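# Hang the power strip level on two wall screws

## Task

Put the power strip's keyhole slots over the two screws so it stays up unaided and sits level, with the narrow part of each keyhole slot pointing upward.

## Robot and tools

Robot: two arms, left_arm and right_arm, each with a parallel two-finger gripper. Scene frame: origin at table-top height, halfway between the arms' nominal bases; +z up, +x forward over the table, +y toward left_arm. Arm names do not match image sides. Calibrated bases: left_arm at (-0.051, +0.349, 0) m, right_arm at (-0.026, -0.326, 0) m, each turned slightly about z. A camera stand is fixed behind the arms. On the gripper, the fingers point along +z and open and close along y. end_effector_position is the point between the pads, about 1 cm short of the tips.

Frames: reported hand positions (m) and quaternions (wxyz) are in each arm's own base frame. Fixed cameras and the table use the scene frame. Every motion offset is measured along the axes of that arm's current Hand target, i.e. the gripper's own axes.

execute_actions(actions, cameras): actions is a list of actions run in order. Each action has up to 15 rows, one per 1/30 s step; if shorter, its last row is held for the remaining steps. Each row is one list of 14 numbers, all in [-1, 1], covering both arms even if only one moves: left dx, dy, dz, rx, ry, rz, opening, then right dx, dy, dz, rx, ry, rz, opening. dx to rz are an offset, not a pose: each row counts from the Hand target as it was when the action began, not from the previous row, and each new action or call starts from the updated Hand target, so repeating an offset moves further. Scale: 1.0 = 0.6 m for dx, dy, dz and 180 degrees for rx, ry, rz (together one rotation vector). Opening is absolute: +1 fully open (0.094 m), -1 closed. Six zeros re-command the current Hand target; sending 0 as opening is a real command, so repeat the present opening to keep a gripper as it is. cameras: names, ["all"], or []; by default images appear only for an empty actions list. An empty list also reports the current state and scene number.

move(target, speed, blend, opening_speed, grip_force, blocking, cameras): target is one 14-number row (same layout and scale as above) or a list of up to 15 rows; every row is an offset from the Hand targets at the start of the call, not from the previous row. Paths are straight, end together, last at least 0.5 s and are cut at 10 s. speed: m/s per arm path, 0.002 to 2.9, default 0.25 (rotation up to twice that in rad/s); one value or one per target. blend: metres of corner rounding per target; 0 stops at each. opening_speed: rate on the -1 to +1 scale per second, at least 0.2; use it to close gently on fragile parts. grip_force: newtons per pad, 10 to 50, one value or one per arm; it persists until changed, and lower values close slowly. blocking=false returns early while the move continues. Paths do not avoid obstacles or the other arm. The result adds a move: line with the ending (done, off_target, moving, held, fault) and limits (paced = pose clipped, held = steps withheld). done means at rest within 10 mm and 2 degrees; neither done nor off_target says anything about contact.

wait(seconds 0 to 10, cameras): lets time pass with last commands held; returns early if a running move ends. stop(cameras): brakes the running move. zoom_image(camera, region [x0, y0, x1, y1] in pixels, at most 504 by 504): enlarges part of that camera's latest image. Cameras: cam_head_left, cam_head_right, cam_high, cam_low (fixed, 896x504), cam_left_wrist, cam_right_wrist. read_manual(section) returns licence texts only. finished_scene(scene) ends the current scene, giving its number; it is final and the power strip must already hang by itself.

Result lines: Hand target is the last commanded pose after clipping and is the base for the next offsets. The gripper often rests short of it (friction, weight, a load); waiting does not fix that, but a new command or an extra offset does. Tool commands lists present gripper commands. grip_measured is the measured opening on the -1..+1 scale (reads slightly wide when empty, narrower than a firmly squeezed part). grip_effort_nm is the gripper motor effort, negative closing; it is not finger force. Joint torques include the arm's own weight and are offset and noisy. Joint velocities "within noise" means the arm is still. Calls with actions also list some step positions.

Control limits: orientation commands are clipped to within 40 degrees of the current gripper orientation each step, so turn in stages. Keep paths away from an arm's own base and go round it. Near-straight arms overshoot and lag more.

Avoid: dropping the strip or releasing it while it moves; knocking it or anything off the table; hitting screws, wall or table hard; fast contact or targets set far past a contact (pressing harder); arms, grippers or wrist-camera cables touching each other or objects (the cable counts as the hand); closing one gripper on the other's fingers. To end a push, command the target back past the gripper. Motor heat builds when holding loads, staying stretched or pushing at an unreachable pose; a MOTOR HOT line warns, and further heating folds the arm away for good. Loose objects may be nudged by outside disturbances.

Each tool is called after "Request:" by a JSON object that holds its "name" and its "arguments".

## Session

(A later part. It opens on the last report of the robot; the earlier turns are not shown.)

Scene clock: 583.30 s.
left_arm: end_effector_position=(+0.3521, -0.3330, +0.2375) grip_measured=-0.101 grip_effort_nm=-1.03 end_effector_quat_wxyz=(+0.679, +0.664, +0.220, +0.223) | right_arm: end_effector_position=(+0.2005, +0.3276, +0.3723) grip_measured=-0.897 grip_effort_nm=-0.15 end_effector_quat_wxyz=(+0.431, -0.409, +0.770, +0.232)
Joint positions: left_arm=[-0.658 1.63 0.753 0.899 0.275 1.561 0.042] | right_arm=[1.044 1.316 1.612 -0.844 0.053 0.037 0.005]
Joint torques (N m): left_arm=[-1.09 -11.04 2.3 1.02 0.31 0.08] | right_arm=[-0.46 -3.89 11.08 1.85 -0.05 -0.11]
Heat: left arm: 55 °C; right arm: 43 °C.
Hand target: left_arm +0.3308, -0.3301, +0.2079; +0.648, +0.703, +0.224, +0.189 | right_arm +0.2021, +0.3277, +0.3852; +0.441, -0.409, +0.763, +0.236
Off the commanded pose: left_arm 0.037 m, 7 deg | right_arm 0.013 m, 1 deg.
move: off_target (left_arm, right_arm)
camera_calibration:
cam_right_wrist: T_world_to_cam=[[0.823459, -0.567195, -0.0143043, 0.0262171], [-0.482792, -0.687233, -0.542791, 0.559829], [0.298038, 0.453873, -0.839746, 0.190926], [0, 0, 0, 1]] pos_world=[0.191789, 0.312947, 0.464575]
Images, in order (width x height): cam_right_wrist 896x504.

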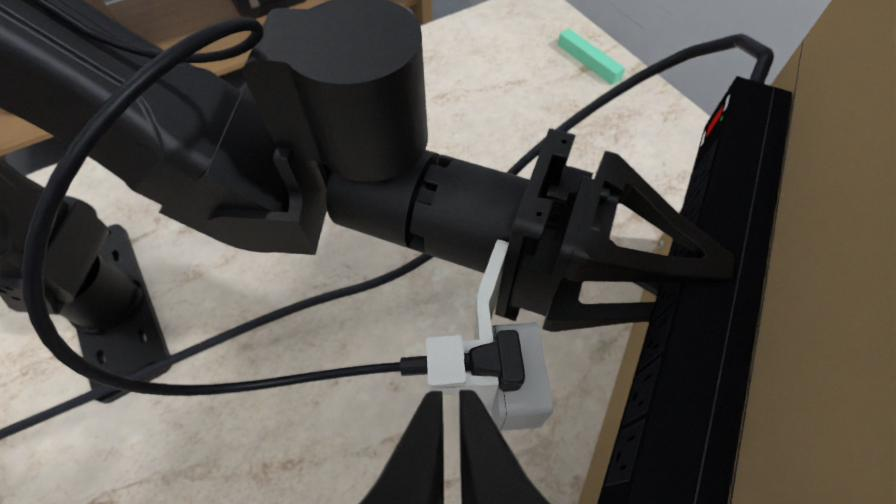

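Request:
{"name": "move", "arguments": {"target": [[0,0.045,0.018,0.006,0,0,-0.4,0,0,0,0,0,0,-0.9],[0,0.045,0.018,0.006,0,0,0.35,0,0,0,0,0,0,-0.9]], "speed": 0.04, "opening_speed": 0.25, "cameras": ["cam_right_wrist"]}}

Scene clock: 589.67 s.
left_arm: end_effector_position=(+0.3443, -0.3384, +0.2313) grip_measured=+0.348 grip_effort_nm=0.10 end_effector_quat_wxyz=(+0.641, +0.706, +0.227, +0.196) | right_arm: end_effector_position=(+0.2005, +0.3276, +0.3723) grip_measured=-0.897 grip_effort_nm=-0.15 end_effector_quat_wxyz=(+0.431, -0.409, +0.770, +0.232)
Joint positions: left_arm=[-0.673 1.569 0.806 0.658 0.288 1.586 0.063] | right_arm=[1.044 1.316 1.612 -0.844 0.053 0.037 0.005]
Joint torques (N m): left_arm=[-0.81 -8.29 7.88 1.72 0.08 -0.08] | right_arm=[-0.4 -4.01 10.99 1.86 -0.08 -0.14]
Heat: left arm: 55 °C; right arm: 43 °C.
Hand target: left_arm +0.3388, -0.3405, +0.2338; +0.642, +0.709, +0.226, +0.187 | right_arm +0.2021, +0.3277, +0.3852; +0.441, -0.409, +0.763, +0.236
Off the commanded pose: left_arm 0.006 m, 1 deg | right_arm 0.013 m, 1 deg.
move: off_target (right_arm); target 2's new opening was sent with left_arm's hand 0.017 m and 4 deg from that target
camera_calibration:
cam_right_wrist: T_world_to_cam=[[0.823459, -0.567195, -0.0143043, 0.0262171], [-0.482792, -0.687233, -0.542791, 0.559829], [0.298038, 0.453873, -0.839746, 0.190926], [0, 0, 0, 1]] pos_world=[0.191789, 0.312947, 0.464575]
Images, in order (width x height): cam_right_wrist 896x504.

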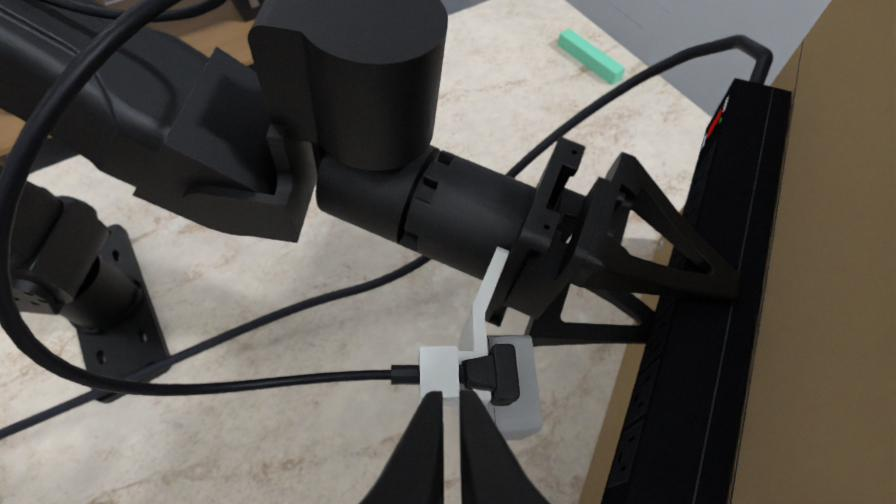

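Strip hangs. Open and retract.

Request:
{"name": "move", "arguments": {"target": [[0,0.006,0,0,0,0,0.95,0,0,0,0,0,0,-0.9],[0,0.012,-0.15,0,0,0,0.95,0,0,0,0,0,0,-0.9]], "speed": 0.07, "opening_speed": 0.4, "cameras": ["cam_right_wrist","cam_high"]}}

Scene clock: 595.47 s.
left_arm: end_effector_position=(+0.2925, -0.2706, +0.2601) grip_measured=+0.948 grip_effort_nm=0.10 end_effector_quat_wxyz=(+0.650, +0.701, +0.219, +0.195) | right_arm: end_effector_position=(+0.2005, +0.3276, +0.3723) grip_measured=-0.897 grip_effort_nm=-0.15 end_effector_quat_wxyz=(+0.431, -0.409, +0.770, +0.232)
Joint positions: left_arm=[-0.57 1.176 0.605 0.486 0.404 1.593 0.092] | right_arm=[1.044 1.316 1.612 -0.844 0.053 0.037 0.005]
Joint torques (N m): left_arm=[0.61 -4.79 6.74 1.67 0.08 -0.02] | right_arm=[-0.51 -3.92 11.12 1.87 -0.02 -0.11]
Heat: left arm: 55 °C; right arm: 43 °C.
Hand target: left_arm +0.2894, -0.2669, +0.2507; +0.642, +0.709, +0.226, +0.187 | right_arm +0.2021, +0.3277, +0.3852; +0.441, -0.409, +0.763, +0.236
Off the commanded pose: left_arm 0.011 m, 2 deg | right_arm 0.013 m, 1 deg.
move: off_target (left_arm, right_arm)
camera_calibration:
cam_right_wrist: T_world_to_cam=[[0.823459, -0.567195, -0.0143043, 0.0262171], [-0.482792, -0.687233, -0.542791, 0.559829], [0.298038, 0.453873, -0.839746, 0.190926], [0, 0, 0, 1]] pos_world=[0.191789, 0.312947, 0.464575]
Images, in order (width x height): cam_high 896x504, cam_right_wrist 896x504.

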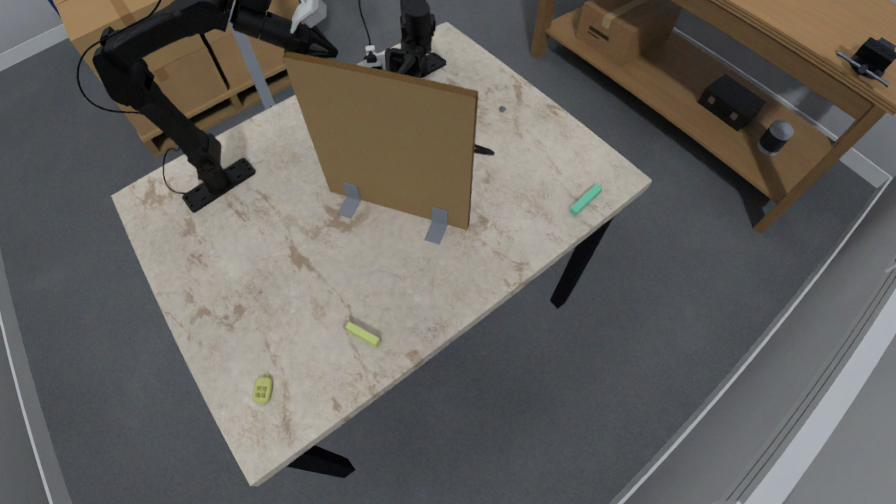

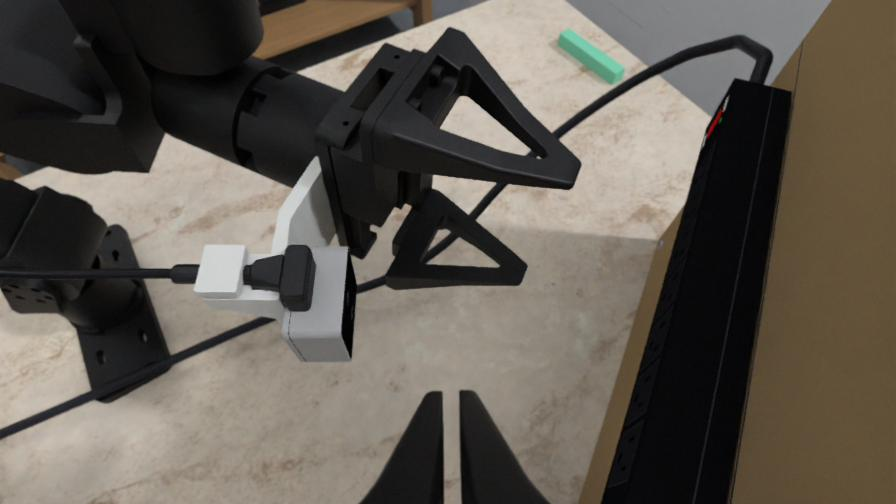

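Request:
{"name": "finished_scene", "arguments": {"scene": 2}}

The scene is finished: the task was done.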